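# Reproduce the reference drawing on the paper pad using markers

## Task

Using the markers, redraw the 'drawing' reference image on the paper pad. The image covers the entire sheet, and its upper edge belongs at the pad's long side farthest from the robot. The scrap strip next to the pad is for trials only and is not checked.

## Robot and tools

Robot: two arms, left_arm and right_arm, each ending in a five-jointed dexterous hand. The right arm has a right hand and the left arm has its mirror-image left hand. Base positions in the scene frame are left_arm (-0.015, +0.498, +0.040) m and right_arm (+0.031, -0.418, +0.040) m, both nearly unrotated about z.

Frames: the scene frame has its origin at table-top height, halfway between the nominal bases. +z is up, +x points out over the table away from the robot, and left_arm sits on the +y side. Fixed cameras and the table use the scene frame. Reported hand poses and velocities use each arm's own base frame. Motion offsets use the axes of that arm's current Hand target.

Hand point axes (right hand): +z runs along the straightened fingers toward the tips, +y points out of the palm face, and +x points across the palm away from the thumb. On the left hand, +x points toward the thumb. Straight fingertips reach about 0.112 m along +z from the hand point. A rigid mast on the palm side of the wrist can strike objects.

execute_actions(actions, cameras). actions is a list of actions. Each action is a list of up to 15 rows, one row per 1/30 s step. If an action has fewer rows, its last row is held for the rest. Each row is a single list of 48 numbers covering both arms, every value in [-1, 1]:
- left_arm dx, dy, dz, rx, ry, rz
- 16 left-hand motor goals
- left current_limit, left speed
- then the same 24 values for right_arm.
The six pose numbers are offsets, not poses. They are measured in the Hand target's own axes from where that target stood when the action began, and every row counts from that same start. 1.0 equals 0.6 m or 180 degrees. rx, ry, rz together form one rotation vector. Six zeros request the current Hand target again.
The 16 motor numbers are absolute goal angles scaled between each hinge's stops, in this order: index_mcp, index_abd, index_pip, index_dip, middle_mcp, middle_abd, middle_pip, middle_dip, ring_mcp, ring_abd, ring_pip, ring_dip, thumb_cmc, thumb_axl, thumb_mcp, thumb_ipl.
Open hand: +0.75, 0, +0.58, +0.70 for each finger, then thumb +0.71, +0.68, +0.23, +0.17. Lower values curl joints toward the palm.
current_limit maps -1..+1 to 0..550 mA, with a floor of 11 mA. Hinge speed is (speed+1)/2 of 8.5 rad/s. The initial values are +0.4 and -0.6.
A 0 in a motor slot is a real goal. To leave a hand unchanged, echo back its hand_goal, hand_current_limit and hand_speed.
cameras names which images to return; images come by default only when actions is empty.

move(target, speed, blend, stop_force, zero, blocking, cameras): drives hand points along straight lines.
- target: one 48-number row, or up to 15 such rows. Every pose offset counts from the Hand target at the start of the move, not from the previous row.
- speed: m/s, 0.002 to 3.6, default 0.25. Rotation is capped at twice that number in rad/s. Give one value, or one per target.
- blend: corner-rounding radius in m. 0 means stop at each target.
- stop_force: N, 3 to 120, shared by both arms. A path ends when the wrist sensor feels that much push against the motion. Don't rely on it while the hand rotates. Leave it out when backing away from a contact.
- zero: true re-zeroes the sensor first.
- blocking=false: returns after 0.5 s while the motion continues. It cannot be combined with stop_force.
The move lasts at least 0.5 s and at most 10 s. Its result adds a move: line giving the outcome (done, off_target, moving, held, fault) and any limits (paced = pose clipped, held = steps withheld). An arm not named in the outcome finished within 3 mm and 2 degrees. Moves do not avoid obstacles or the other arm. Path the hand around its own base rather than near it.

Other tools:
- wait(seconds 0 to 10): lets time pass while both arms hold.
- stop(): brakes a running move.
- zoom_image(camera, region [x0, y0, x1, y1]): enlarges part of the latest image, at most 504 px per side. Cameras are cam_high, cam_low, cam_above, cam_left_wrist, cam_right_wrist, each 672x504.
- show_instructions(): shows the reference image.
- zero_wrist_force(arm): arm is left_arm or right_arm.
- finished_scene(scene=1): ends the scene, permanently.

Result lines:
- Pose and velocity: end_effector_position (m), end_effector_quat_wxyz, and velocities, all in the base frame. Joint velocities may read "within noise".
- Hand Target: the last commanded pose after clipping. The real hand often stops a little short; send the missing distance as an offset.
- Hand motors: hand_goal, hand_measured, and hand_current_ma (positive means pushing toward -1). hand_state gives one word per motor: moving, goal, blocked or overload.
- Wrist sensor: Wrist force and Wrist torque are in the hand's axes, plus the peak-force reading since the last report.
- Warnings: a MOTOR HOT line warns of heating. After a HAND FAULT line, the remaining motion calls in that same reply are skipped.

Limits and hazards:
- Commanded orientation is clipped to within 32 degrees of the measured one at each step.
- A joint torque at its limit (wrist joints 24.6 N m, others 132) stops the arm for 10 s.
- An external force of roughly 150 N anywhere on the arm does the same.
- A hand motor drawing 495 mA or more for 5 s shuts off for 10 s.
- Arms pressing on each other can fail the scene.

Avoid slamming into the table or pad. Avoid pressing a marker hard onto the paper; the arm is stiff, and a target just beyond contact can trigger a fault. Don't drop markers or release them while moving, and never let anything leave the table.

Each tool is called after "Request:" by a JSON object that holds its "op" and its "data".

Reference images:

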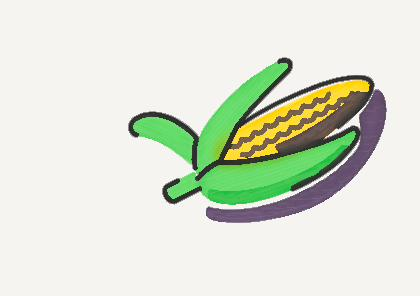

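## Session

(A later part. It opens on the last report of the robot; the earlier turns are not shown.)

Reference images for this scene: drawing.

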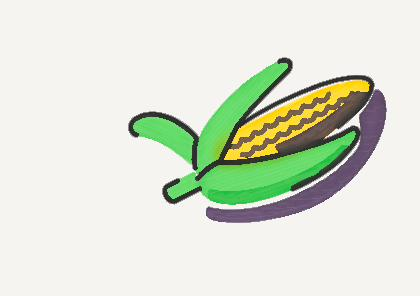

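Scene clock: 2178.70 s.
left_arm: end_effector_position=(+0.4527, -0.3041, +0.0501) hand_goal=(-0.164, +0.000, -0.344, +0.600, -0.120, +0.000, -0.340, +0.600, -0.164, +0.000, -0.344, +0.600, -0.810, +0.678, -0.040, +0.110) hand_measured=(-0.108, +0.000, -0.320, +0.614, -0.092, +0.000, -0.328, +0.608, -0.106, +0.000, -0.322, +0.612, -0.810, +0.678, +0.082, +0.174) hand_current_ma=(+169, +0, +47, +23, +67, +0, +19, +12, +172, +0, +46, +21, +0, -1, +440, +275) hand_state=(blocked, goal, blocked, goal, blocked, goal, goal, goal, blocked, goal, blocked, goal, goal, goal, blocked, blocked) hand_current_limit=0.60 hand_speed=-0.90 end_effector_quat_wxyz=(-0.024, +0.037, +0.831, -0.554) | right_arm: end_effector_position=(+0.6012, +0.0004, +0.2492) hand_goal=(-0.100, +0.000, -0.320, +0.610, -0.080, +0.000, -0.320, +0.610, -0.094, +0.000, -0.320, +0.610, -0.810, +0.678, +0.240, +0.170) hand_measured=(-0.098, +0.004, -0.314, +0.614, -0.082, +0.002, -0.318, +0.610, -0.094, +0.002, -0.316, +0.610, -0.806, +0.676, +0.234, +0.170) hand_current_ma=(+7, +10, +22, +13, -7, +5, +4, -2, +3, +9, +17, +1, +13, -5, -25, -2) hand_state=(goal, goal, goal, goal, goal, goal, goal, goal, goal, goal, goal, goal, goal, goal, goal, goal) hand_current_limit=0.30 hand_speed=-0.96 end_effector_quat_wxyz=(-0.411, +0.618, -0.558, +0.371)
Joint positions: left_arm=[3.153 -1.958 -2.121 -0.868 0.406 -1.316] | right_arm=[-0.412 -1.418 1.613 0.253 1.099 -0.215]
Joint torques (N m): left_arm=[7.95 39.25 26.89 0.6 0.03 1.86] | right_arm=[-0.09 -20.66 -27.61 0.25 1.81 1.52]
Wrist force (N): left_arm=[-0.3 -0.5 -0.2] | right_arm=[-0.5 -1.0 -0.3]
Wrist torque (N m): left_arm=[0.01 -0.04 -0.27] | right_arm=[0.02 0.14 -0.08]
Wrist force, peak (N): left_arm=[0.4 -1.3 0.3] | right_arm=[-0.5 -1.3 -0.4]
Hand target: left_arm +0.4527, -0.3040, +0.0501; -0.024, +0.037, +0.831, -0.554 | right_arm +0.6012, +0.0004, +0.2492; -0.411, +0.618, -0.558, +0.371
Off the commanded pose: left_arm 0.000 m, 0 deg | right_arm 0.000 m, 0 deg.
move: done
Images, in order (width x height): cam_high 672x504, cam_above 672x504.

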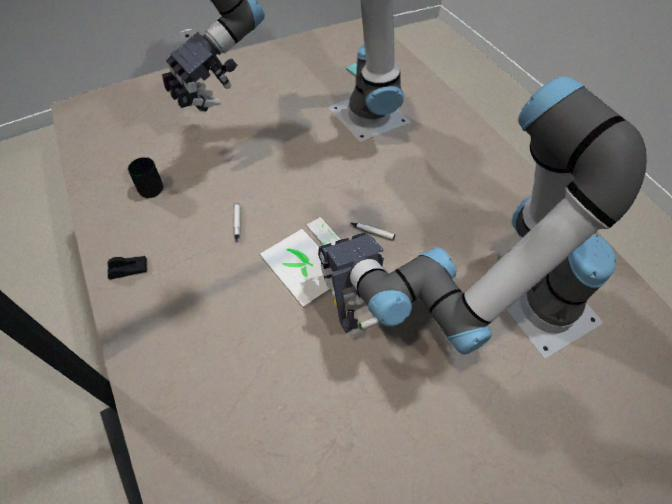

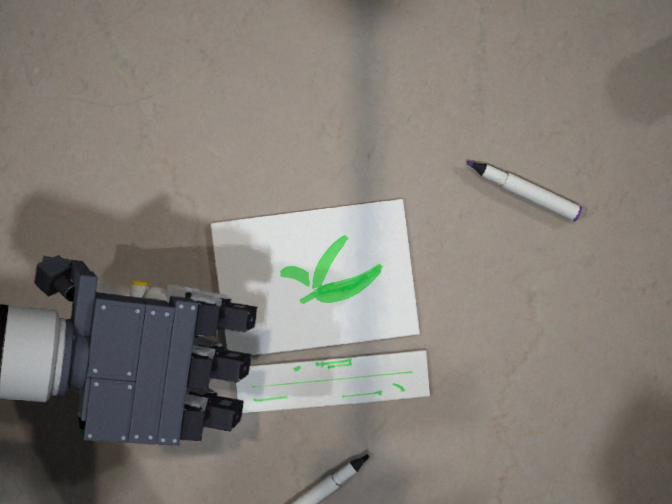

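Request:
{"op": "move", "data": {"target": [-0.0036,0.0671,0.0729,0,0,0,-0.165,0,-0.345,0.6,-0.12,0,-0.34,0.6,-0.165,0,-0.345,0.6,-0.81,0.678,-0.04,0.11,0.6,-0.9,0,0,0,0,0,0,-0.10,0,-0.32,0.61,-0.08,0,-0.32,0.61,-0.095,0,-0.32,0.61,-0.81,0.678,0.24,0.17,0.3,-0.96], "speed": 0.08, "stop_force": 5, "cameras": ["cam_above","cam_high"]}}

Request:
{"op": "move", "data": {"target": [0,0.0154,0.0064,0,0,0,-0.165,0,-0.345,0.6,-0.12,0,-0.34,0.6,-0.165,0,-0.345,0.6,-0.81,0.678,-0.04,0.11,0.6,-0.9,0,0,0,0,0,0,-0.10,0,-0.32,0.61,-0.08,0,-0.32,0.61,-0.095,0,-0.32,0.61,-0.81,0.678,0.24,0.17,0.3,-0.96], "speed": 0.012, "stop_force": 3, "cameras": ["cam_above"]}}

Scene clock: 2198.83 s.
left_arm: end_effector_position=(+0.4527, -0.3290, -0.0039) hand_goal=(-0.164, +0.000, -0.344, +0.600, -0.120, +0.000, -0.340, +0.600, -0.164, +0.000, -0.344, +0.600, -0.810, +0.678, -0.040, +0.110) hand_measured=(-0.108, +0.000, -0.320, +0.614, -0.092, +0.000, -0.328, +0.608, -0.106, +0.000, -0.322, +0.612, -0.810, +0.678, +0.082, +0.174) hand_current_ma=(+169, +0, +47, +23, +67, +0, +19, +12, +172, +0, +46, +21, +0, -1, +440, +275) hand_state=(blocked, goal, blocked, goal, blocked, goal, goal, goal, blocked, goal, blocked, goal, goal, goal, blocked, blocked) hand_current_limit=0.60 hand_speed=-0.90 end_effector_quat_wxyz=(-0.024, +0.037, +0.831, -0.554) | right_arm: end_effector_position=(+0.6012, +0.0004, +0.2492) hand_goal=(-0.100, +0.000, -0.320, +0.610, -0.080, +0.000, -0.320, +0.610, -0.094, +0.000, -0.320, +0.610, -0.810, +0.678, +0.240, +0.170) hand_measured=(-0.098, +0.004, -0.314, +0.614, -0.082, +0.002, -0.318, +0.610, -0.094, +0.002, -0.316, +0.610, -0.806, +0.676, +0.234, +0.170) hand_current_ma=(+7, +10, +22, +13, -7, +5, +4, -2, +3, +9, +17, +1, +13, -5, -25, -2) hand_state=(goal, goal, goal, goal, goal, goal, goal, goal, goal, goal, goal, goal, goal, goal, goal, goal) hand_current_limit=0.30 hand_speed=-0.96 end_effector_quat_wxyz=(-0.411, +0.618, -0.558, +0.371)
Joint positions: left_arm=[3.103 -2.12 -2.128 -0.582 0.397 -1.444] | right_arm=[-0.412 -1.418 1.613 0.253 1.099 -0.215]
Joint torques (N m): left_arm=[-10.1 26.4 17.54 4.12 -0.42 -1.46] | right_arm=[1.78 -19.43 -28.01 0.5 1.8 1.53]
Wrist force (N): left_arm=[-0.6 -0.6 -0.3] | right_arm=[-0.6 -1.1 -0.1]
Wrist torque (N m): left_arm=[0.00 -0.03 -0.18] | right_arm=[-0.02 0.16 -0.09]
Wrist force, peak (N): left_arm=[0.0 -1.2 -0.5] | right_arm=[-0.8 -1.2 -0.2]
Hand target: left_arm +0.4527, -0.3290, -0.0039; -0.024, +0.037, +0.831, -0.554 | right_arm +0.6012, +0.0004, +0.2492; -0.411, +0.618, -0.558, +0.371
Off the commanded pose: left_arm 0.000 m, 0 deg | right_arm 0.000 m, 0 deg.
move: done
Images, in order (width x height): cam_high 672x504, cam_above 672x504.

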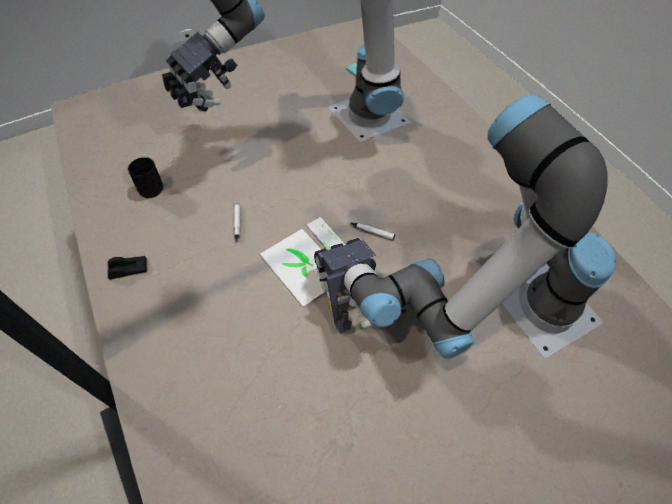

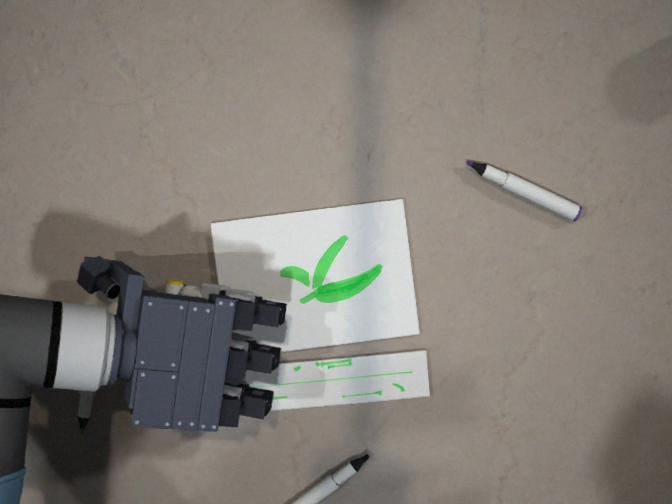

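Scene clock: 2200.60 s.
left_arm: end_effector_position=(+0.4527, -0.3290, -0.0128) hand_goal=(-0.164, +0.000, -0.344, +0.600, -0.120, +0.000, -0.340, +0.600, -0.164, +0.000, -0.344, +0.600, -0.810, +0.678, -0.040, +0.110) hand_measured=(-0.108, +0.000, -0.320, +0.614, -0.092, +0.000, -0.330, +0.608, -0.106, +0.000, -0.326, +0.612, -0.810, +0.678, +0.082, +0.174) hand_current_ma=(+169, +0, +47, +23, +67, +0, +14, +12, +172, +0, +34, +21, +0, -1, +440, +275) hand_state=(blocked, goal, blocked, goal, blocked, goal, goal, goal, blocked, goal, goal, goal, goal, goal, blocked, blocked) hand_current_limit=0.60 hand_speed=-0.90 end_effector_quat_wxyz=(-0.024, +0.037, +0.831, -0.554) | right_arm: end_effector_position=(+0.6012, +0.0004, +0.2492) hand_goal=(-0.100, +0.000, -0.320, +0.610, -0.080, +0.000, -0.320, +0.610, -0.094, +0.000, -0.320, +0.610, -0.810, +0.678, +0.240, +0.170) hand_measured=(-0.098, +0.004, -0.314, +0.614, -0.082, +0.002, -0.318, +0.610, -0.094, +0.002, -0.316, +0.610, -0.806, +0.676, +0.234, +0.170) hand_current_ma=(+7, +10, +22, +13, -7, +5, +4, -2, +3, +9, +17, +1, +13, -5, -25, -2) hand_state=(goal, goal, goal, goal, goal, goal, goal, goal, goal, goal, goal, goal, goal, goal, goal, goal) hand_current_limit=0.30 hand_speed=-0.96 end_effector_quat_wxyz=(-0.411, +0.618, -0.558, +0.371)
Joint positions: left_arm=[3.103 -2.142 -2.128 -0.56 0.397 -1.443] | right_arm=[-0.412 -1.418 1.613 0.253 1.099 -0.215]
Joint torques (N m): left_arm=[-5.01 42.6 5.15 0.56 -0.32 1.06] | right_arm=[1.99 -19.61 -27.77 0.89 1.77 1.73]
Wrist force (N): left_arm=[-1.1 -2.5 -0.7] | right_arm=[-0.6 -1.0 -0.1]
Wrist torque (N m): left_arm=[-0.10 -0.03 -0.10] | right_arm=[0.01 0.16 -0.09]
Wrist force, peak (N): left_arm=[1.0 -11.9 -2.5] | right_arm=[-0.6 -1.4 -0.1]
Hand target: left_arm +0.4527, -0.3290, -0.0128; -0.024, +0.037, +0.831, -0.554 (not the last commanded pose) | right_arm +0.6012, +0.0004, +0.2492; -0.411, +0.618, -0.558, +0.371
Off the commanded pose: left_arm 0.001 m, 0 deg | right_arm 0.000 m, 0 deg.
move: contact (left_arm)
Images, in order (width x height): cam_above 672x504.

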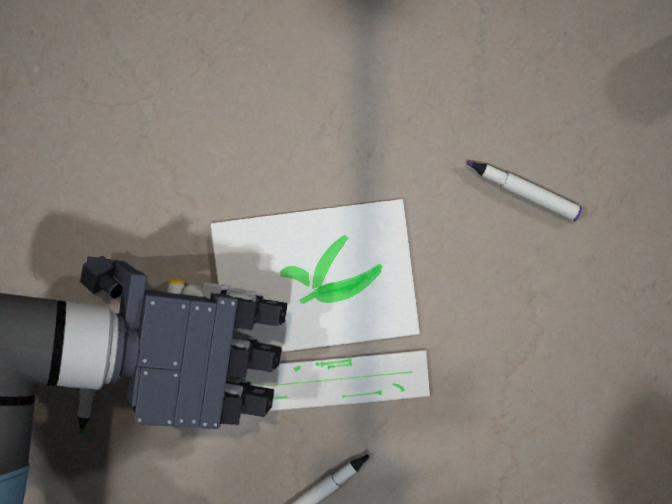

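Request:
{"op": "move", "data": {"target": [0,-0.0006,-0.0003,0,0,0,-0.1,0,-0.32,0.614,-0.085,0,-0.325,0.61,-0.1,0,-0.32,0.612,-0.81,0.678,0.085,0.175,0.3,-0.97,0,0,0,0,0,0,-0.10,0,-0.32,0.61,-0.08,0,-0.32,0.61,-0.095,0,-0.32,0.61,-0.81,0.678,0.24,0.17,0.3,-0.96], "cameras": []}}

Request:
{"op": "move", "data": {"target": [0,0,0,0,0,0,-0.1,0,-0.32,0.614,-0.085,0,-0.325,0.61,-0.1,0,-0.32,0.612,-0.81,0.678,0.24,0.175,0.3,-0.96,0,0,0,0,0,0,-0.10,0,-0.32,0.61,-0.08,0,-0.32,0.61,-0.095,0,-0.32,0.61,-0.81,0.678,0.24,0.17,0.3,-0.96], "cameras": ["cam_left_wrist"]}}

Scene clock: 2207.10 s.
left_arm: end_effector_position=(+0.4527, -0.3290, -0.0124) hand_goal=(-0.100, +0.000, -0.320, +0.614, -0.084, +0.000, -0.324, +0.610, -0.100, +0.000, -0.320, +0.612, -0.810, +0.678, +0.086, +0.176) hand_measured=(-0.096, +0.000, -0.312, +0.618, -0.084, +0.000, -0.324, +0.612, -0.100, +0.000, -0.314, +0.616, -0.810, +0.678, +0.082, +0.174) hand_current_ma=(+4, +0, +12, +3, +0, +0, +0, +2, +0, +0, +7, +4, +0, -1, +76, +19) hand_state=(goal, goal, goal, goal, goal, goal, goal, goal, goal, goal, goal, goal, goal, goal, moving, moving) hand_current_limit=0.30 hand_speed=-0.97 end_effector_quat_wxyz=(-0.024, +0.037, +0.831, -0.554) | right_arm: end_effector_position=(+0.6012, +0.0004, +0.2492) hand_goal=(-0.100, +0.000, -0.320, +0.610, -0.080, +0.000, -0.320, +0.610, -0.094, +0.000, -0.320, +0.610, -0.810, +0.678, +0.240, +0.170) hand_measured=(-0.098, +0.004, -0.314, +0.614, -0.082, +0.002, -0.318, +0.610, -0.094, +0.002, -0.316, +0.610, -0.806, +0.676, +0.234, +0.170) hand_current_ma=(+7, +10, +22, +13, -7, +5, +4, -2, +3, +9, +17, +1, +13, -5, -25, -2) hand_state=(goal, goal, goal, goal, goal, goal, goal, goal, goal, goal, goal, goal, goal, goal, goal, goal) hand_current_limit=0.30 hand_speed=-0.96 end_effector_quat_wxyz=(-0.411, +0.618, -0.558, +0.371)
Joint positions: left_arm=[3.103 -2.141 -2.128 -0.561 0.397 -1.443] | right_arm=[-0.412 -1.418 1.613 0.253 1.099 -0.215]
Joint torques (N m): left_arm=[4.18 42.46 20.49 0.68 -0.31 1.69] | right_arm=[3.55 -19.64 -26.67 1.18 1.62 1.37]
Wrist force (N): left_arm=[-0.3 -2.6 -1.7] | right_arm=[-0.6 -1.1 -0.3]
Wrist torque (N m): left_arm=[-0.08 -0.10 -0.11] | right_arm=[0.02 0.15 -0.08]
Wrist force, peak (N): left_arm=[-0.6 -3.2 -2.5] | right_arm=[-0.6 -1.4 -0.2]
Hand target: left_arm +0.4527, -0.3290, -0.0124; -0.024, +0.037, +0.831, -0.554 | right_arm +0.6012, +0.0004, +0.2492; -0.411, +0.618, -0.558, +0.371
Off the commanded pose: left_arm 0.000 m, 0 deg | right_arm 0.000 m, 0 deg.
move: done
No camera images: "cameras" was empty.

Scene clock: 2208.97 s.
left_arm: end_effector_position=(+0.4527, -0.3290, -0.0124) hand_goal=(-0.100, +0.000, -0.320, +0.614, -0.084, +0.000, -0.324, +0.610, -0.100, +0.000, -0.320, +0.612, -0.810, +0.678, +0.240, +0.176) hand_measured=(-0.098, +0.000, -0.312, +0.618, -0.084, +0.000, -0.324, +0.612, -0.100, +0.000, -0.316, +0.616, -0.810, +0.678, +0.234, +0.178) hand_current_ma=(+3, +0, +10, +3, +0, +0, +0, +2, +1, +0, +6, +4, +0, -1, -11, +2) hand_state=(goal, goal, goal, goal, goal, goal, goal, goal, goal, goal, goal, goal, goal, goal, goal, goal) hand_current_limit=0.30 hand_speed=-0.96 end_effector_quat_wxyz=(-0.024, +0.037, +0.831, -0.554) | right_arm: end_effector_position=(+0.6012, +0.0004, +0.2492) hand_goal=(-0.100, +0.000, -0.320, +0.610, -0.080, +0.000, -0.320, +0.610, -0.094, +0.000, -0.320, +0.610, -0.810, +0.678, +0.240, +0.170) hand_measured=(-0.098, +0.004, -0.314, +0.614, -0.082, +0.002, -0.318, +0.610, -0.094, +0.002, -0.316, +0.610, -0.806, +0.676, +0.234, +0.170) hand_current_ma=(+7, +10, +22, +13, -7, +5, +4, -2, +3, +9, +17, +1, +13, -5, -25, -2) hand_state=(goal, goal, goal, goal, goal, goal, goal, goal, goal, goal, goal, goal, goal, goal, goal, goal) hand_current_limit=0.30 hand_speed=-0.96 end_effector_quat_wxyz=(-0.411, +0.618, -0.558, +0.371)
Joint positions: left_arm=[3.103 -2.141 -2.128 -0.561 0.397 -1.443] | right_arm=[-0.412 -1.418 1.613 0.253 1.099 -0.215]
Joint torques (N m): left_arm=[10.31 43.01 20.85 1.03 0.06 1.58] | right_arm=[3.78 -20.71 -27.61 1.38 1.6 1.5]
Wrist force (N): left_arm=[-0.4 -2.0 -0.2] | right_arm=[-0.6 -1.4 -0.3]
Wrist torque (N m): left_arm=[-0.04 -0.05 -0.12] | right_arm=[-0.03 0.15 -0.10]
Wrist force, peak (N): left_arm=[-0.7 -2.4 -0.9] | right_arm=[-0.6 -1.4 -0.3]
Hand target: left_arm +0.4527, -0.3290, -0.0124; -0.024, +0.037, +0.831, -0.554 | right_arm +0.6012, +0.0004, +0.2492; -0.411, +0.618, -0.558, +0.371
Off the commanded pose: left_arm 0.000 m, 0 deg | right_arm 0.000 m, 0 deg.
move: done
camera_calibration:
cam_left_wrist: T_world_to_cam=[[0.792837, -0.296654, 0.532359, -0.486414], [-0.334512, 0.518348, 0.787031, 0.278485], [-0.509423, -0.802067, 0.311731, 0.0886013], [0, 0, 0, 1]] pos_world=[0.523939, -0.217585, 0.012151]
Images, in order (width x height): cam_left_wrist 672x504.

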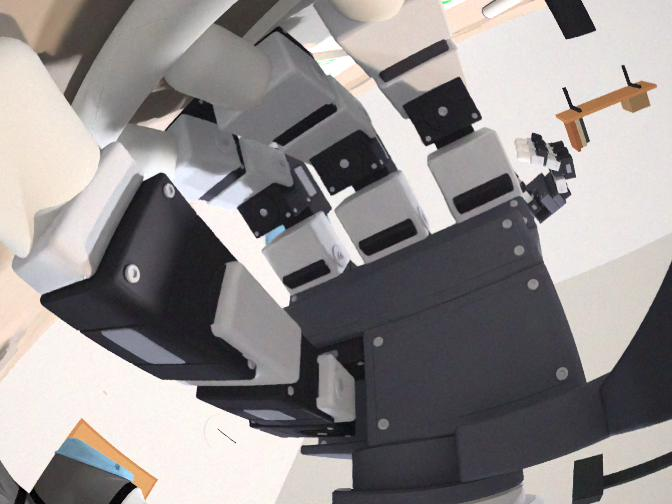

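Request:
{"op": "move", "data": {"target": [[0,-0.0385,-0.016,0,0,0,-0.1,0,-0.32,0.614,-0.085,0,-0.325,0.61,-0.1,0,-0.32,0.612,-0.81,0.678,0.24,0.175,0.3,-0.96,0,0,0,0,0,0,-0.10,0,-0.32,0.61,-0.08,0,-0.32,0.61,-0.095,0,-0.32,0.61,-0.81,0.678,0.24,0.17,0.3,-0.96],[0,-0.1385,-0.0577,0,0,0,-0.1,0,-0.32,0.614,-0.085,0,-0.325,0.61,-0.1,0,-0.32,0.612,-0.81,0.678,0.24,0.175,0.3,-0.96,0,0,0,0,0,0,-0.10,0,-0.32,0.61,-0.08,0,-0.32,0.61,-0.095,0,-0.32,0.61,-0.81,0.678,0.24,0.17,0.3,-0.96]], "speed": [0.05,0.15], "blend": [0.005,0], "cameras": []}}

Request:
{"op": "move", "data": {"target": [0.0697,-0.0863,-0.8432,0,0,0,-0.1,0,-0.32,0.614,-0.085,0,-0.325,0.61,-0.1,0,-0.32,0.612,-0.81,0.678,0.24,0.175,0.3,-0.96,0,0,0,0,0,0,-0.10,0,-0.32,0.61,-0.08,0,-0.32,0.61,-0.095,0,-0.32,0.61,-0.81,0.678,0.24,0.17,0.3,-0.96], "speed": 0.25, "cameras": ["cam_above","cam_high"]}}

Scene clock: 2217.13 s.
left_arm: end_effector_position=(+0.4527, -0.3290, +0.0776) hand_goal=(-0.100, +0.000, -0.320, +0.614, -0.084, +0.000, -0.324, +0.610, -0.100, +0.000, -0.320, +0.612, -0.810, +0.678, +0.240, +0.176) hand_measured=(-0.098, +0.000, -0.312, +0.618, -0.084, +0.000, -0.324, +0.612, -0.100, +0.000, -0.316, +0.616, -0.810, +0.678, +0.234, +0.178) hand_current_ma=(+3, +0, +10, +3, +0, +0, +0, +2, +1, +0, +6, +4, +0, -1, -10, +2) hand_state=(goal, goal, goal, goal, goal, goal, goal, goal, goal, goal, goal, goal, goal, goal, goal, goal) hand_current_limit=0.30 hand_speed=-0.96 end_effector_quat_wxyz=(-0.024, +0.037, +0.831, -0.554) | right_arm: end_effector_position=(+0.6012, +0.0004, +0.2492) hand_goal=(-0.100, +0.000, -0.320, +0.610, -0.080, +0.000, -0.320, +0.610, -0.094, +0.000, -0.320, +0.610, -0.810, +0.678, +0.240, +0.170) hand_measured=(-0.098, +0.004, -0.314, +0.614, -0.082, +0.002, -0.318, +0.610, -0.094, +0.002, -0.316, +0.610, -0.806, +0.676, +0.234, +0.170) hand_current_ma=(+7, +10, +22, +13, -7, +5, +4, -2, +3, +9, +17, +1, +13, -5, -25, -2) hand_state=(goal, goal, goal, goal, goal, goal, goal, goal, goal, goal, goal, goal, goal, goal, goal, goal) hand_current_limit=0.30 hand_speed=-0.96 end_effector_quat_wxyz=(-0.411, +0.618, -0.558, +0.371)
Joint positions: left_arm=[3.103 -1.931 -2.098 -0.801 0.397 -1.443] | right_arm=[-0.412 -1.418 1.613 0.253 1.099 -0.215]
Joint torques (N m): left_arm=[9.48 39.74 27.3 0.75 -1.61 1.48] | right_arm=[5.81 -20.5 -27.65 1.6 1.65 1.47]
Wrist force (N): left_arm=[-0.7 -0.8 -0.3] | right_arm=[-0.6 -0.9 -0.5]
Wrist torque (N m): left_arm=[0.01 0.00 -0.29] | right_arm=[0.04 0.16 -0.09]
Wrist force, peak (N): left_arm=[-0.4 -2.3 -0.5] | right_arm=[-0.5 -1.3 -0.5]
Hand target: left_arm +0.4527, -0.3290, +0.0776; -0.024, +0.037, +0.831, -0.554 | right_arm +0.6012, +0.0004, +0.2492; -0.411, +0.618, -0.558, +0.371
Off the commanded pose: left_arm 0.000 m, 0 deg | right_arm 0.000 m, 0 deg.
move: done
No camera images: "cameras" was empty.

Scene clock: 2219.80 s.
left_arm: end_effector_position=(+0.4502, +0.1201, +0.3198) hand_goal=(-0.100, +0.000, -0.320, +0.614, -0.084, +0.000, -0.324, +0.610, -0.100, +0.000, -0.320, +0.612, -0.810, +0.678, +0.240, +0.176) hand_measured=(-0.098, +0.000, -0.314, +0.618, -0.084, +0.000, -0.324, +0.612, -0.100, +0.000, -0.316, +0.616, -0.810, +0.678, +0.236, +0.178) hand_current_ma=(+2, +0, +9, +3, +0, +0, +0, +2, +1, +0, +6, +4, +0, -1, -8, +2) hand_state=(goal, goal, goal, goal, goal, goal, goal, goal, goal, goal, goal, goal, goal, goal, goal, goal) hand_current_limit=0.30 hand_speed=-0.96 end_effector_quat_wxyz=(-0.024, +0.037, +0.831, -0.554) | right_arm: end_effector_position=(+0.6012, +0.0004, +0.2492) hand_goal=(-0.100, +0.000, -0.320, +0.610, -0.080, +0.000, -0.320, +0.610, -0.094, +0.000, -0.320, +0.610, -0.810, +0.678, +0.240, +0.170) hand_measured=(-0.098, +0.004, -0.314, +0.614, -0.082, +0.002, -0.318, +0.610, -0.094, +0.002, -0.316, +0.610, -0.806, +0.676, +0.234, +0.170) hand_current_ma=(+7, +10, +22, +13, -7, +5, +4, -2, +3, +9, +17, +1, +13, -5, -25, -2) hand_state=(goal, goal, goal, goal, goal, goal, goal, goal, goal, goal, goal, goal, goal, goal, goal, goal) hand_current_limit=0.30 hand_speed=-0.96 end_effector_quat_wxyz=(-0.411, +0.618, -0.558, +0.371)
Joint positions: left_arm=[3.923 -1.847 -1.288 -2.649 0.932 -0.314] | right_arm=[-0.412 -1.418 1.613 0.253 1.099 -0.215]
Joint torques (N m): left_arm=[9.18 25.36 32.15 -1.29 1.18 1.81] | right_arm=[6.01 -20.35 -25.99 1.48 1.63 1.48]
Wrist force (N): left_arm=[-0.1 -0.7 -0.3] | right_arm=[-0.7 -0.9 -0.4]
Wrist torque (N m): left_arm=[0.03 -0.08 -0.26] | right_arm=[0.04 0.17 -0.08]
Wrist force, peak (N): left_arm=[-0.2 -0.9 -1.9] | right_arm=[-0.8 -1.4 -0.1]
Hand target: left_arm +0.4502, +0.1202, +0.3198; -0.024, +0.037, +0.831, -0.554 | right_arm +0.6012, +0.0004, +0.2492; -0.411, +0.618, -0.558, +0.371
Off the commanded pose: left_arm 0.000 m, 0 deg | right_arm 0.000 m, 0 deg.
move: done
Images, in order (width x height): cam_high 672x504, cam_above 672x504.

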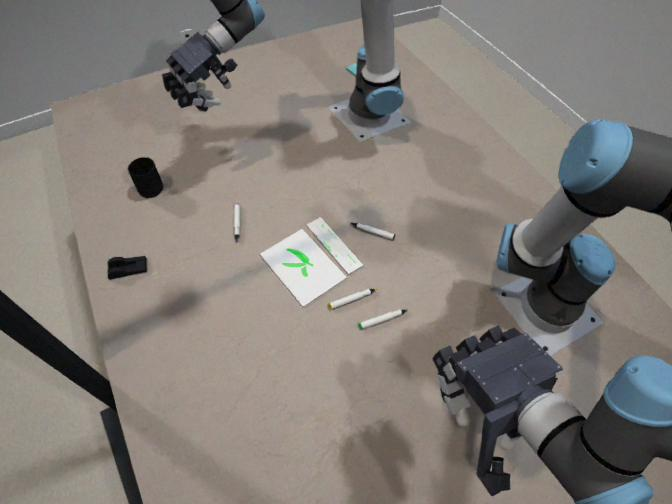

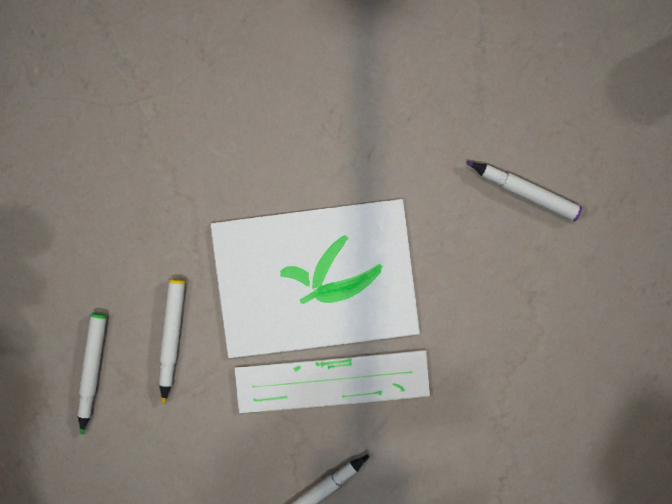

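Request:
{"op": "move", "data": {"target": [0.0218,0.0958,-0.2299,0,0,0,-0.1,0,-0.32,0.614,-0.085,0,-0.325,0.61,-0.1,0,-0.32,0.612,-0.81,0.678,0.24,0.175,0.3,-0.96,-0.854,0.064,-0.1538,0,-0.3928,-0.1637,-0.088,0,-0.32,0.624,-0.06,0,-0.32,0.624,-0.088,0,-0.32,0.624,-0.81,0.678,0.226,0.168,0.4,-0.6], "speed": 0.3, "cameras": ["cam_high"]}}

Scene clock: 2252.20 s.
left_arm: end_effector_position=(+0.4503, +0.2702, +0.3198) hand_goal=(-0.100, +0.000, -0.320, +0.614, -0.084, +0.000, -0.324, +0.610, -0.100, +0.000, -0.320, +0.612, -0.810, +0.678, +0.240, +0.176) hand_measured=(-0.098, +0.000, -0.314, +0.618, -0.084, +0.000, -0.324, +0.612, -0.100, +0.000, -0.316, +0.616, -0.810, +0.678, +0.236, +0.178) hand_current_ma=(+2, +0, +9, +3, +0, +0, +0, +2, +1, +0, +6, +4, +0, -1, -8, +2) hand_state=(goal, goal, goal, goal, goal, goal, goal, goal, goal, goal, goal, goal, goal, goal, goal, goal) hand_current_limit=0.30 hand_speed=-0.96 end_effector_quat_wxyz=(-0.024, +0.037, +0.831, -0.554) | right_arm: end_effector_position=(+0.4491, +0.4998, +0.2498) hand_goal=(-0.088, +0.000, -0.320, +0.624, -0.060, +0.000, -0.320, +0.624, -0.088, +0.000, -0.320, +0.624, -0.810, +0.678, +0.226, +0.168) hand_measured=(-0.090, +0.004, -0.314, +0.622, -0.062, +0.002, -0.318, +0.622, -0.090, +0.002, -0.316, +0.622, -0.806, +0.676, +0.226, +0.170) hand_current_ma=(-7, +10, +22, -8, -8, +5, +4, -9, -6, +9, +17, -9, +13, -5, +0, +6) hand_state=(goal, goal, goal, goal, goal, goal, goal, goal, goal, goal, goal, goal, goal, goal, goal, goal) hand_current_limit=0.40 hand_speed=-0.60 end_effector_quat_wxyz=(-0.554, +0.830, -0.055, +0.035)
Joint positions: left_arm=[4.085 -2.103 -0.917 -2.811 1.077 -0.226] | right_arm=[0.374 -1.056 1.16 0.609 0.629 -0.607]
Joint torques (N m): left_arm=[9.91 33.03 32.25 -1.86 1.05 1.73] | right_arm=[9.6 -35.16 -27.68 3.62 -3.34 -1.29]
Wrist force (N): left_arm=[-0.2 -0.7 -0.5] | right_arm=[-0.8 -0.8 -0.3]
Wrist torque (N m): left_arm=[0.02 -0.08 -0.27] | right_arm=[0.03 0.17 -0.01]
Wrist force, peak (N): left_arm=[-0.3 -0.7 -0.8] | right_arm=[-1.3 -1.6 0.7]
Hand target: left_arm +0.4503, +0.2702, +0.3198; -0.024, +0.037, +0.831, -0.554 | right_arm +0.4491, +0.4998, +0.2498; -0.554, +0.830, -0.055, +0.035
Off the commanded pose: left_arm 0.000 m, 0 deg | right_arm 0.000 m, 0 deg.
move: done
Images, in order (width x height): cam_high 672x504.

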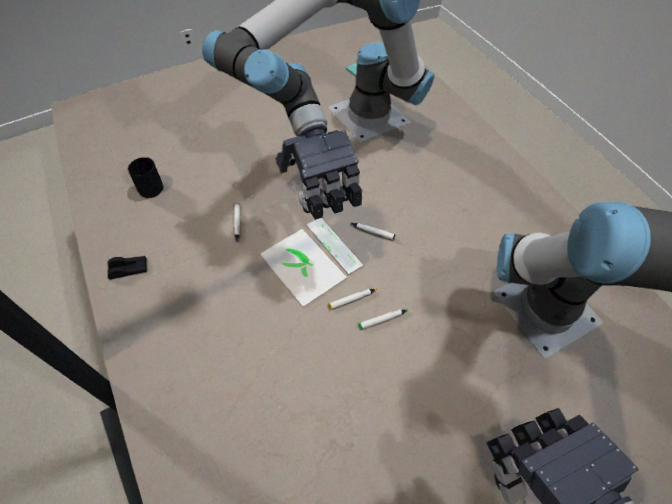

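Request:
{"op": "move", "data": {"target": [0,0,0,0,0,0,-0.1,0,-0.32,0.614,-0.085,0,-0.325,0.61,-0.1,0,-0.32,0.612,-0.81,0.678,0.24,0.175,0.3,-0.96,-0.0273,0.1693,0.4158,0,0,0,-0.088,0,-0.32,0.624,-0.06,0,-0.32,0.624,-0.088,0,-0.32,0.624,-0.81,0.678,0.226,0.168,0.4,-0.6], "speed": 0.2, "cameras": ["cam_above"]}}

Request:
{"op": "move", "data": {"target": [0,0,0,0,0,0,-0.1,0,-0.32,0.614,-0.085,0,-0.325,0.61,-0.1,0,-0.32,0.612,-0.81,0.678,0.24,0.175,0.3,-0.96,0,0.0615,0.0256,0,0,0,-0.088,0,-0.32,0.624,-0.06,0,-0.32,0.624,-0.088,0,-0.32,0.624,-0.81,0.678,0.226,0.168,0.4,-0.6], "speed": 0.08, "stop_force": 6, "cameras": ["cam_right_wrist"]}}

Request:
{"op": "zoom_image", "data": {"camera": "cam_right_wrist", "region": [422, 0, 672, 250]}}

Scene clock: 2261.37 s.
left_arm: end_effector_position=(+0.4503, +0.2702, +0.3198) hand_goal=(-0.100, +0.000, -0.320, +0.614, -0.084, +0.000, -0.324, +0.610, -0.100, +0.000, -0.320, +0.612, -0.810, +0.678, +0.240, +0.176) hand_measured=(-0.098, +0.000, -0.314, +0.618, -0.084, +0.000, -0.324, +0.612, -0.100, +0.000, -0.316, +0.616, -0.810, +0.678, +0.236, +0.178) hand_current_ma=(+2, +0, +9, +3, +0, +0, +0, +2, +1, +0, +6, +4, +0, -1, -8, +2) hand_state=(goal, goal, goal, goal, goal, goal, goal, goal, goal, goal, goal, goal, goal, goal, goal, goal) hand_current_limit=0.30 hand_speed=-0.96 end_effector_quat_wxyz=(-0.024, +0.037, +0.831, -0.554) | right_arm: end_effector_position=(+0.4573, +0.6915, +0.0601) hand_goal=(-0.088, +0.000, -0.320, +0.624, -0.060, +0.000, -0.320, +0.624, -0.088, +0.000, -0.320, +0.624, -0.810, +0.678, +0.226, +0.168) hand_measured=(-0.090, +0.004, -0.314, +0.622, -0.062, +0.002, -0.318, +0.622, -0.090, +0.002, -0.316, +0.622, -0.806, +0.676, +0.226, +0.170) hand_current_ma=(-7, +10, +21, -8, -8, +5, +4, -9, -6, +9, +17, -9, +13, -5, +0, +6) hand_state=(goal, goal, goal, goal, goal, goal, goal, goal, goal, goal, goal, goal, goal, goal, goal, goal) hand_current_limit=0.40 hand_speed=-0.60 end_effector_quat_wxyz=(-0.554, +0.830, -0.055, +0.035)
Joint positions: left_arm=[4.085 -2.103 -0.917 -2.811 1.077 -0.226] | right_arm=[0.645 -0.628 0.885 0.28 0.851 -0.372]
Joint torques (N m): left_arm=[9.71 34.41 33.51 -1.78 1.01 1.71] | right_arm=[10.69 -49.29 -27.38 2.72 1.99 1.59]
Wrist force (N): left_arm=[-0.4 -0.8 -0.4] | right_arm=[-0.5 -0.9 -0.6]
Wrist torque (N m): left_arm=[0.00 -0.06 -0.29] | right_arm=[0.04 0.14 -0.09]
Wrist force, peak (N): left_arm=[-0.5 -1.0 -0.4] | right_arm=[-0.6 -1.8 -1.5]
Hand target: left_arm +0.4503, +0.2702, +0.3198; -0.024, +0.037, +0.831, -0.554 | right_arm +0.4573, +0.6916, +0.0601; -0.554, +0.830, -0.055, +0.035
Off the commanded pose: left_arm 0.000 m, 0 deg | right_arm 0.000 m, 0 deg.
move: done
Images, in order (width x height): cam_above 672x504.

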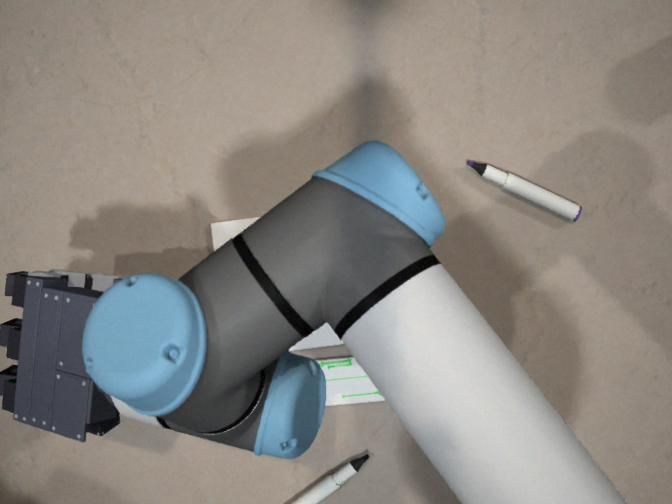

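Scene clock: 2262.83 s.
left_arm: end_effector_position=(+0.4503, +0.2702, +0.3198) hand_goal=(-0.100, +0.000, -0.320, +0.614, -0.084, +0.000, -0.324, +0.610, -0.100, +0.000, -0.320, +0.612, -0.810, +0.678, +0.240, +0.176) hand_measured=(-0.098, +0.000, -0.314, +0.618, -0.084, +0.000, -0.324, +0.612, -0.100, +0.000, -0.316, +0.616, -0.810, +0.678, +0.236, +0.178) hand_current_ma=(+2, +0, +9, +3, +0, +0, +0, +2, +1, +0, +6, +4, +0, -1, -8, +2) hand_state=(goal, goal, goal, goal, goal, goal, goal, goal, goal, goal, goal, goal, goal, goal, goal, goal) hand_current_limit=0.30 hand_speed=-0.96 end_effector_quat_wxyz=(-0.024, +0.037, +0.831, -0.554) | right_arm: end_effector_position=(+0.4572, +0.6916, +0.0201) hand_goal=(-0.088, +0.000, -0.320, +0.624, -0.060, +0.000, -0.320, +0.624, -0.088, +0.000, -0.320, +0.624, -0.810, +0.678, +0.226, +0.168) hand_measured=(-0.090, +0.004, -0.314, +0.622, -0.062, +0.002, -0.318, +0.622, -0.090, +0.002, -0.316, +0.622, -0.806, +0.676, +0.226, +0.170) hand_current_ma=(-7, +10, +21, -8, -8, +5, +4, -9, -6, +9, +17, -9, +13, -5, +0, +6) hand_state=(goal, goal, goal, goal, goal, goal, goal, goal, goal, goal, goal, goal, goal, goal, goal, goal) hand_current_limit=0.40 hand_speed=-0.60 end_effector_quat_wxyz=(-0.554, +0.830, -0.055, +0.035)
Joint positions: left_arm=[4.085 -2.103 -0.917 -2.811 1.077 -0.226] | right_arm=[0.645 -0.593 0.925 0.206 0.851 -0.371]
Joint torques (N m): left_arm=[9.12 34.09 31.65 -1.69 0.94 1.75] | right_arm=[10.62 -50.26 -13.88 -2.45 2.08 1.54]
Wrist force (N): left_arm=[-0.3 -0.7 -0.4] | right_arm=[-0.7 -0.9 -0.4]
Wrist torque (N m): left_arm=[0.01 -0.07 -0.28] | right_arm=[0.03 0.16 -0.10]
Wrist force, peak (N): left_arm=[-0.3 -1.0 -0.5] | right_arm=[-0.8 -1.6 -0.5]
Hand target: left_arm +0.4503, +0.2702, +0.3198; -0.024, +0.037, +0.831, -0.554 | right_arm +0.4572, +0.6916, +0.0201; -0.554, +0.830, -0.055, +0.035
Off the commanded pose: left_arm 0.000 m, 0 deg | right_arm 0.000 m, 0 deg.
move: done
camera_calibration:
cam_right_wrist: T_world_to_cam=[[-0.837773, -0.102509, -0.536311, 0.503988], [-0.45162, -0.421952, 0.786127, 0.431914], [-0.306882, 0.900804, 0.307205, -0.358605], [0, 0, 0, 1]] pos_world=[0.507239, 0.556943, 0.0409202]
Images, in order (width x height): cam_right_wrist 672x504.

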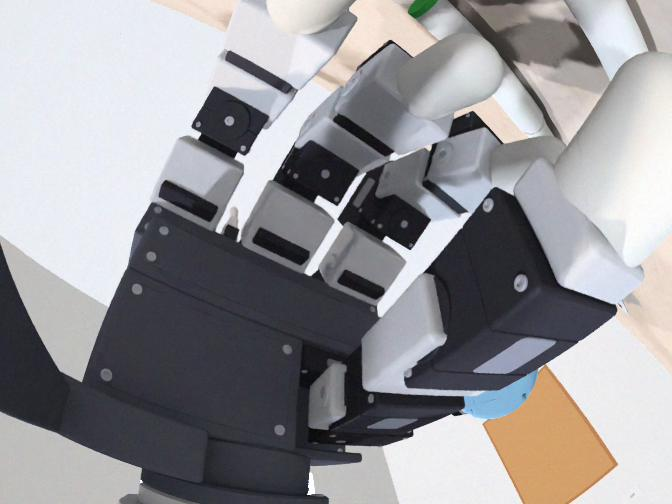

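Scaled by 2.016 from the camera's 672x504 image, which has a finer 960x720 frame.

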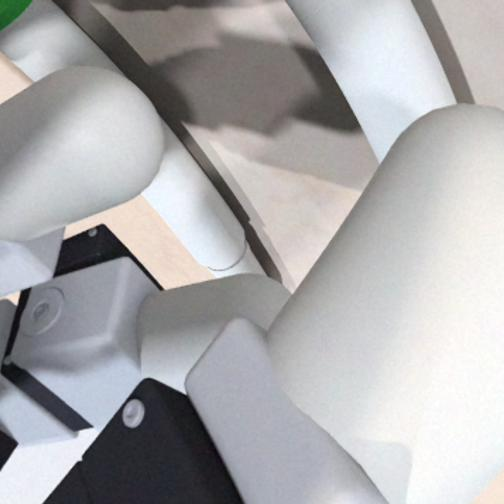

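Request:
{"op": "move", "data": {"target": [0,0,0,0,0,0,-0.1,0,-0.32,0.614,-0.085,0,-0.325,0.61,-0.1,0,-0.32,0.612,-0.81,0.678,0.24,0.175,0.3,-0.96,0,0.0505,0.021,0,0,0,-0.088,0,-0.32,0.624,-0.06,0,-0.32,0.624,-0.088,0,-0.32,0.624,-0.81,0.678,0.226,0.168,0.4,-0.6], "speed": 0.05, "stop_force": 5, "cameras": []}}

Request:
{"op": "move", "data": {"target": [0,0,0,0,0,0,-0.1,0,-0.32,0.614,-0.085,0,-0.325,0.61,-0.1,0,-0.32,0.612,-0.81,0.678,0.24,0.175,0.3,-0.96,0,0,0,0,0,0,-0.088,0,-0.32,0.624,-0.06,0,-0.32,0.624,-0.088,0,-0.32,0.624,-0.81,0.678,0.03,0.168,0.3,-0.9], "cameras": ["cam_right_wrist"]}}

Scene clock: 2270.60 s.
left_arm: end_effector_position=(+0.4503, +0.2702, +0.3198) hand_goal=(-0.100, +0.000, -0.320, +0.614, -0.084, +0.000, -0.324, +0.610, -0.100, +0.000, -0.320, +0.612, -0.810, +0.678, +0.240, +0.176) hand_measured=(-0.098, +0.000, -0.314, +0.618, -0.084, +0.000, -0.324, +0.612, -0.100, +0.000, -0.316, +0.616, -0.810, +0.678, +0.236, +0.178) hand_current_ma=(+2, +0, +9, +3, +0, +0, +0, +2, +1, +0, +6, +4, +0, -1, -8, +2) hand_state=(goal, goal, goal, goal, goal, goal, goal, goal, goal, goal, goal, goal, goal, goal, goal, goal) hand_current_limit=0.30 hand_speed=-0.96 end_effector_quat_wxyz=(-0.024, +0.037, +0.831, -0.554) | right_arm: end_effector_position=(+0.4572, +0.6916, -0.0127) hand_goal=(-0.088, +0.000, -0.320, +0.624, -0.060, +0.000, -0.320, +0.624, -0.088, +0.000, -0.320, +0.624, -0.810, +0.678, +0.226, +0.168) hand_measured=(-0.090, +0.004, -0.314, +0.622, -0.062, +0.002, -0.318, +0.622, -0.090, +0.002, -0.316, +0.622, -0.806, +0.676, +0.226, +0.170) hand_current_ma=(-7, +10, +21, -8, -8, +5, +4, -9, -6, +9, +17, -9, +13, -5, +0, +6) hand_state=(goal, goal, goal, goal, goal, goal, goal, goal, goal, goal, goal, goal, goal, goal, goal, goal) hand_current_limit=0.40 hand_speed=-0.60 end_effector_quat_wxyz=(-0.554, +0.830, -0.055, +0.035)
Joint positions: left_arm=[4.085 -2.103 -0.917 -2.811 1.077 -0.226] | right_arm=[0.646 -0.56 0.948 0.149 0.851 -0.371]
Joint torques (N m): left_arm=[9.35 33.96 32.37 -1.74 0.94 1.63] | right_arm=[11.16 -49.99 -14.3 -2.52 2.09 1.44]
Wrist force (N): left_arm=[-0.4 -0.6 -0.4] | right_arm=[-0.6 -1.0 -0.4]
Wrist torque (N m): left_arm=[0.02 -0.06 -0.29] | right_arm=[0.01 0.15 -0.10]
Wrist force, peak (N): left_arm=[-0.6 -0.8 -0.8] | right_arm=[-0.9 -1.2 -0.4]
Hand target: left_arm +0.4503, +0.2702, +0.3198; -0.024, +0.037, +0.831, -0.554 | right_arm +0.4572, +0.6916, -0.0127; -0.554, +0.830, -0.055, +0.035
Off the commanded pose: left_arm 0.000 m, 0 deg | right_arm 0.000 m, 0 deg.
move: done
No camera images: "cameras" was empty.

Scene clock: 2271.43 s.
left_arm: end_effector_position=(+0.4503, +0.2702, +0.3198) hand_goal=(-0.100, +0.000, -0.320, +0.614, -0.084, +0.000, -0.324, +0.610, -0.100, +0.000, -0.320, +0.612, -0.810, +0.678, +0.240, +0.176) hand_measured=(-0.098, +0.000, -0.314, +0.618, -0.084, +0.000, -0.324, +0.612, -0.100, +0.000, -0.316, +0.616, -0.810, +0.678, +0.236, +0.178) hand_current_ma=(+2, +0, +9, +3, +0, +0, +0, +2, +1, +0, +6, +4, +0, -1, -8, +2) hand_state=(goal, goal, goal, goal, goal, goal, goal, goal, goal, goal, goal, goal, goal, goal, goal, goal) hand_current_limit=0.30 hand_speed=-0.96 end_effector_quat_wxyz=(-0.024, +0.037, +0.831, -0.554) | right_arm: end_effector_position=(+0.4572, +0.6916, -0.0127) hand_goal=(-0.088, +0.000, -0.320, +0.624, -0.060, +0.000, -0.320, +0.624, -0.088, +0.000, -0.320, +0.624, -0.810, +0.678, +0.030, +0.168) hand_measured=(-0.088, +0.004, -0.316, +0.622, -0.062, +0.002, -0.318, +0.622, -0.088, +0.002, -0.316, +0.622, -0.806, +0.676, +0.074, +0.174) hand_current_ma=(+2, +10, +17, -8, -8, +5, +4, -9, +1, +9, +16, -8, +13, -5, +257, +33) hand_state=(goal, goal, goal, goal, goal, goal, goal, goal, goal, goal, goal, goal, goal, goal, blocked, goal) hand_current_limit=0.30 hand_speed=-0.90 end_effector_quat_wxyz=(-0.554, +0.830, -0.055, +0.035)
Joint positions: left_arm=[4.085 -2.103 -0.917 -2.811 1.077 -0.226] | right_arm=[0.646 -0.56 0.948 0.149 0.851 -0.371]
Joint torques (N m): left_arm=[8.78 35.09 33.03 -1.82 1.06 1.86] | right_arm=[9.77 -49.45 -14.35 -2.28 1.87 1.41]
Wrist force (N): left_arm=[-0.2 -0.6 -0.2] | right_arm=[-0.7 -2.1 -1.5]
Wrist torque (N m): left_arm=[0.01 -0.08 -0.27] | right_arm=[-0.09 0.19 -0.14]
Wrist force, peak (N): left_arm=[-0.5 -0.8 -0.4] | right_arm=[-0.8 -2.7 -1.8]
Hand target: left_arm +0.4503, +0.2702, +0.3198; -0.024, +0.037, +0.831, -0.554 | right_arm +0.4572, +0.6916, -0.0127; -0.554, +0.830, -0.055, +0.035
Off the commanded pose: left_arm 0.000 m, 0 deg | right_arm 0.000 m, 0 deg.
move: done
camera_calibration:
cam_right_wrist: T_world_to_cam=[[-0.837773, -0.102509, -0.536311, 0.486313], [-0.45162, -0.421952, 0.786127, 0.457654], [-0.306882, 0.900804, 0.307205, -0.348559], [0, 0, 0, 1]] pos_world=[0.507139, 0.556943, 0.00812017]
Images, in order (width x height): cam_right_wrist 672x504.

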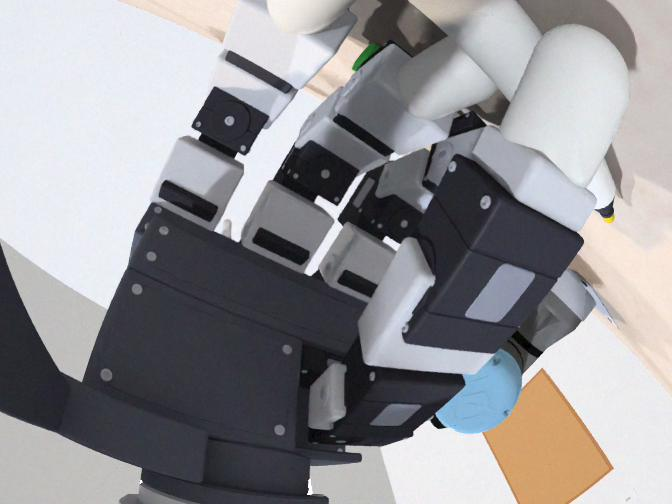

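Request:
{"op": "move", "data": {"target": [0,0,0,0,0,0,-0.1,0,-0.32,0.614,-0.085,0,-0.325,0.61,-0.1,0,-0.32,0.612,-0.81,0.678,0.24,0.175,0.3,-0.96,0,0,0,0,0,0,-0.13,0,-0.33,0.61,-0.09,0,-0.33,0.61,-0.13,0,-0.33,0.61,-0.81,0.678,-0.02,0.13,0.5,-0.9], "cameras": []}}

Request:
{"op": "move", "data": {"target": [0,0,0,0,0,0,-0.1,0,-0.32,0.614,-0.085,0,-0.325,0.61,-0.1,0,-0.32,0.612,-0.81,0.678,0.24,0.175,0.3,-0.96,0,0,0,0,0,0,-0.165,0,-0.345,0.6,-0.12,0,-0.34,0.6,-0.165,0,-0.345,0.6,-0.81,0.678,-0.05,0.1,0.75,-0.9], "cameras": []}}

Request:
{"op": "move", "data": {"target": [0,0,0,0,0,0,-0.1,0,-0.32,0.614,-0.085,0,-0.325,0.61,-0.1,0,-0.32,0.612,-0.81,0.678,0.24,0.175,0.3,-0.96,0,-0.0923,-0.0385,0,0,0,-0.165,0,-0.345,0.6,-0.12,0,-0.34,0.6,-0.165,0,-0.345,0.6,-0.81,0.678,-0.05,0.1,0.75,-0.9], "cameras": ["cam_right_wrist"], "speed": 0.08}}

Scene clock: 2278.47 s.
left_arm: end_effector_position=(+0.4503, +0.2702, +0.3198) hand_goal=(-0.100, +0.000, -0.320, +0.614, -0.084, +0.000, -0.324, +0.610, -0.100, +0.000, -0.320, +0.612, -0.810, +0.678, +0.240, +0.176) hand_measured=(-0.098, +0.000, -0.314, +0.618, -0.084, +0.000, -0.324, +0.612, -0.100, +0.000, -0.316, +0.616, -0.810, +0.678, +0.236, +0.178) hand_current_ma=(+2, +0, +9, +3, +0, +0, +0, +2, +1, +0, +6, +4, +0, -1, -8, +2) hand_state=(goal, goal, goal, goal, goal, goal, goal, goal, goal, goal, goal, goal, goal, goal, goal, goal) hand_current_limit=0.30 hand_speed=-0.96 end_effector_quat_wxyz=(-0.024, +0.037, +0.831, -0.554) | right_arm: end_effector_position=(+0.4572, +0.6916, -0.0127) hand_goal=(-0.130, +0.000, -0.330, +0.610, -0.090, +0.000, -0.330, +0.610, -0.130, +0.000, -0.330, +0.610, -0.810, +0.678, -0.020, +0.130) hand_measured=(-0.088, +0.004, -0.318, +0.618, -0.076, +0.002, -0.322, +0.614, -0.088, +0.002, -0.318, +0.618, -0.806, +0.676, +0.072, +0.170) hand_current_ma=(+191, +10, +49, +35, +64, +5, +30, +17, +190, +9, +48, +31, +13, -5, +413, +241) hand_state=(blocked, goal, goal, goal, goal, goal, goal, goal, blocked, goal, goal, goal, goal, goal, blocked, blocked) hand_current_limit=0.50 hand_speed=-0.90 end_effector_quat_wxyz=(-0.554, +0.830, -0.055, +0.035)
Joint positions: left_arm=[4.085 -2.103 -0.917 -2.811 1.077 -0.226] | right_arm=[0.646 -0.56 0.948 0.149 0.851 -0.371]
Joint torques (N m): left_arm=[9.3 34.38 31.99 -1.75 0.8 1.85] | right_arm=[9.04 -51.11 -13.55 -1.8 1.82 1.5]
Wrist force (N): left_arm=[-0.4 -0.8 -0.4] | right_arm=[-0.4 -0.7 -0.3]
Wrist torque (N m): left_arm=[0.00 -0.06 -0.28] | right_arm=[0.03 0.12 -0.08]
Wrist force, peak (N): left_arm=[-0.2 -1.0 -0.6] | right_arm=[-1.1 -2.9 -1.6]
Hand target: left_arm +0.4503, +0.2702, +0.3198; -0.024, +0.037, +0.831, -0.554 | right_arm +0.4572, +0.6916, -0.0127; -0.554, +0.830, -0.055, +0.035
Off the commanded pose: left_arm 0.000 m, 0 deg | right_arm 0.000 m, 0 deg.
move: done
No camera images: "cameras" was empty.

Scene clock: 2278.97 s.
left_arm: end_effector_position=(+0.4503, +0.2702, +0.3198) hand_goal=(-0.100, +0.000, -0.320, +0.614, -0.084, +0.000, -0.324, +0.610, -0.100, +0.000, -0.320, +0.612, -0.810, +0.678, +0.240, +0.176) hand_measured=(-0.098, +0.000, -0.314, +0.618, -0.084, +0.000, -0.324, +0.612, -0.100, +0.000, -0.316, +0.616, -0.810, +0.678, +0.236, +0.178) hand_current_ma=(+2, +0, +9, +3, +0, +0, +0, +2, +1, +0, +6, +4, +0, -1, -8, +2) hand_state=(goal, goal, goal, goal, goal, goal, goal, goal, goal, goal, goal, goal, goal, goal, goal, goal) hand_current_limit=0.30 hand_speed=-0.96 end_effector_quat_wxyz=(-0.024, +0.037, +0.831, -0.554) | right_arm: end_effector_position=(+0.4572, +0.6916, -0.0127) hand_goal=(-0.164, +0.000, -0.344, +0.600, -0.120, +0.000, -0.340, +0.600, -0.164, +0.000, -0.344, +0.600, -0.810, +0.678, -0.050, +0.100) hand_measured=(-0.094, +0.004, -0.318, +0.616, -0.080, +0.002, -0.322, +0.612, -0.094, +0.002, -0.318, +0.614, -0.806, +0.676, +0.072, +0.168) hand_current_ma=(+340, +10, +109, +64, +187, +5, +72, +44, +339, +9, +110, +58, +13, -5, +481, +414) hand_state=(blocked, goal, blocked, goal, blocked, goal, goal, goal, blocked, goal, blocked, goal, goal, goal, blocked, blocked) hand_current_limit=0.75 hand_speed=-0.90 end_effector_quat_wxyz=(-0.554, +0.830, -0.055, +0.035)
Joint positions: left_arm=[4.085 -2.103 -0.917 -2.811 1.077 -0.226] | right_arm=[0.646 -0.56 0.948 0.149 0.851 -0.371]
Joint torques (N m): left_arm=[9.23 33.86 31.26 -1.84 1.03 1.82] | right_arm=[9.47 -50.71 -13.55 -1.58 1.68 1.3]
Wrist force (N): left_arm=[-0.5 -0.6 -0.5] | right_arm=[-0.6 -0.9 -0.3]
Wrist torque (N m): left_arm=[0.03 -0.04 -0.30] | right_arm=[0.01 0.16 -0.10]
Wrist force, peak (N): left_arm=[-0.4 -0.9 -0.5] | right_arm=[-0.7 -0.9 -0.6]
Hand target: left_arm +0.4503, +0.2702, +0.3198; -0.024, +0.037, +0.831, -0.554 | right_arm +0.4572, +0.6916, -0.0127; -0.554, +0.830, -0.055, +0.035
Off the commanded pose: left_arm 0.000 m, 0 deg | right_arm 0.000 m, 0 deg.
move: done
No camera images: "cameras" was empty.

Scene clock: 2280.17 s.
left_arm: end_effector_position=(+0.4503, +0.2702, +0.3198) hand_goal=(-0.100, +0.000, -0.320, +0.614, -0.084, +0.000, -0.324, +0.610, -0.100, +0.000, -0.320, +0.612, -0.810, +0.678, +0.240, +0.176) hand_measured=(-0.098, +0.000, -0.314, +0.618, -0.084, +0.000, -0.324, +0.612, -0.100, +0.000, -0.316, +0.616, -0.810, +0.678, +0.236, +0.178) hand_current_ma=(+2, +0, +9, +3, +0, +0, +0, +2, +1, +0, +6, +4, +0, -1, -8, +2) hand_state=(goal, goal, goal, goal, goal, goal, goal, goal, goal, goal, goal, goal, goal, goal, goal, goal) hand_current_limit=0.30 hand_speed=-0.96 end_effector_quat_wxyz=(-0.024, +0.037, +0.831, -0.554) | right_arm: end_effector_position=(+0.4573, +0.6915, +0.0472) hand_goal=(-0.164, +0.000, -0.344, +0.600, -0.120, +0.000, -0.340, +0.600, -0.164, +0.000, -0.344, +0.600, -0.810, +0.678, -0.050, +0.100) hand_measured=(-0.094, +0.004, -0.318, +0.616, -0.080, +0.002, -0.322, +0.612, -0.094, +0.002, -0.318, +0.614, -0.806, +0.676, +0.072, +0.168) hand_current_ma=(+340, +10, +109, +64, +187, +5, +72, +44, +339, +9, +110, +58, +13, -5, +481, +414) hand_state=(blocked, goal, blocked, goal, blocked, goal, goal, goal, blocked, goal, blocked, goal, goal, goal, blocked, blocked) hand_current_limit=0.75 hand_speed=-0.90 end_effector_quat_wxyz=(-0.554, +0.830, -0.055, +0.035)
Joint positions: left_arm=[4.085 -2.103 -0.917 -2.811 1.077 -0.226] | right_arm=[0.645 -0.618 0.9 0.255 0.851 -0.372]
Joint torques (N m): left_arm=[8.47 34.77 32.14 -1.74 1.13 1.79] | right_arm=[-10.66 -66.07 -28.54 3.01 -3.13 -1.37]
Wrist force (N): left_arm=[-0.2 -0.7 -0.5] | right_arm=[-0.7 -0.8 -0.2]
Wrist torque (N m): left_arm=[0.02 -0.08 -0.27] | right_arm=[0.02 0.15 -0.08]
Wrist force, peak (N): left_arm=[-0.4 -0.9 -0.5] | right_arm=[-0.6 -1.4 -0.6]
Hand target: left_arm +0.4503, +0.2702, +0.3198; -0.024, +0.037, +0.831, -0.554 | right_arm +0.4573, +0.6915, +0.0473; -0.554, +0.830, -0.055, +0.035
Off the commanded pose: left_arm 0.000 m, 0 deg | right_arm 0.000 m, 0 deg.
move: done
camera_calibration:
cam_right_wrist: T_world_to_cam=[[-0.837806, -0.102504, -0.536259, 0.518576], [-0.451613, -0.421834, 0.786195, 0.410414], [-0.3068, 0.90086, 0.307123, -0.366938], [0, 0, 0, 1]] pos_world=[0.507238, 0.556843, 0.0681205]
Images, in order (width x height): cam_right_wrist 672x504.

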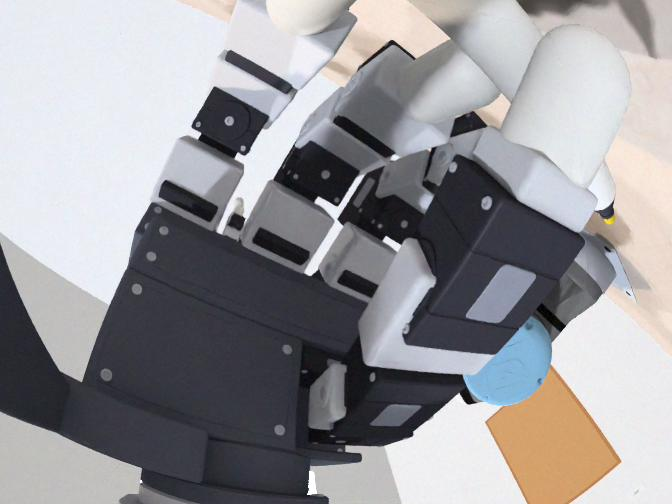

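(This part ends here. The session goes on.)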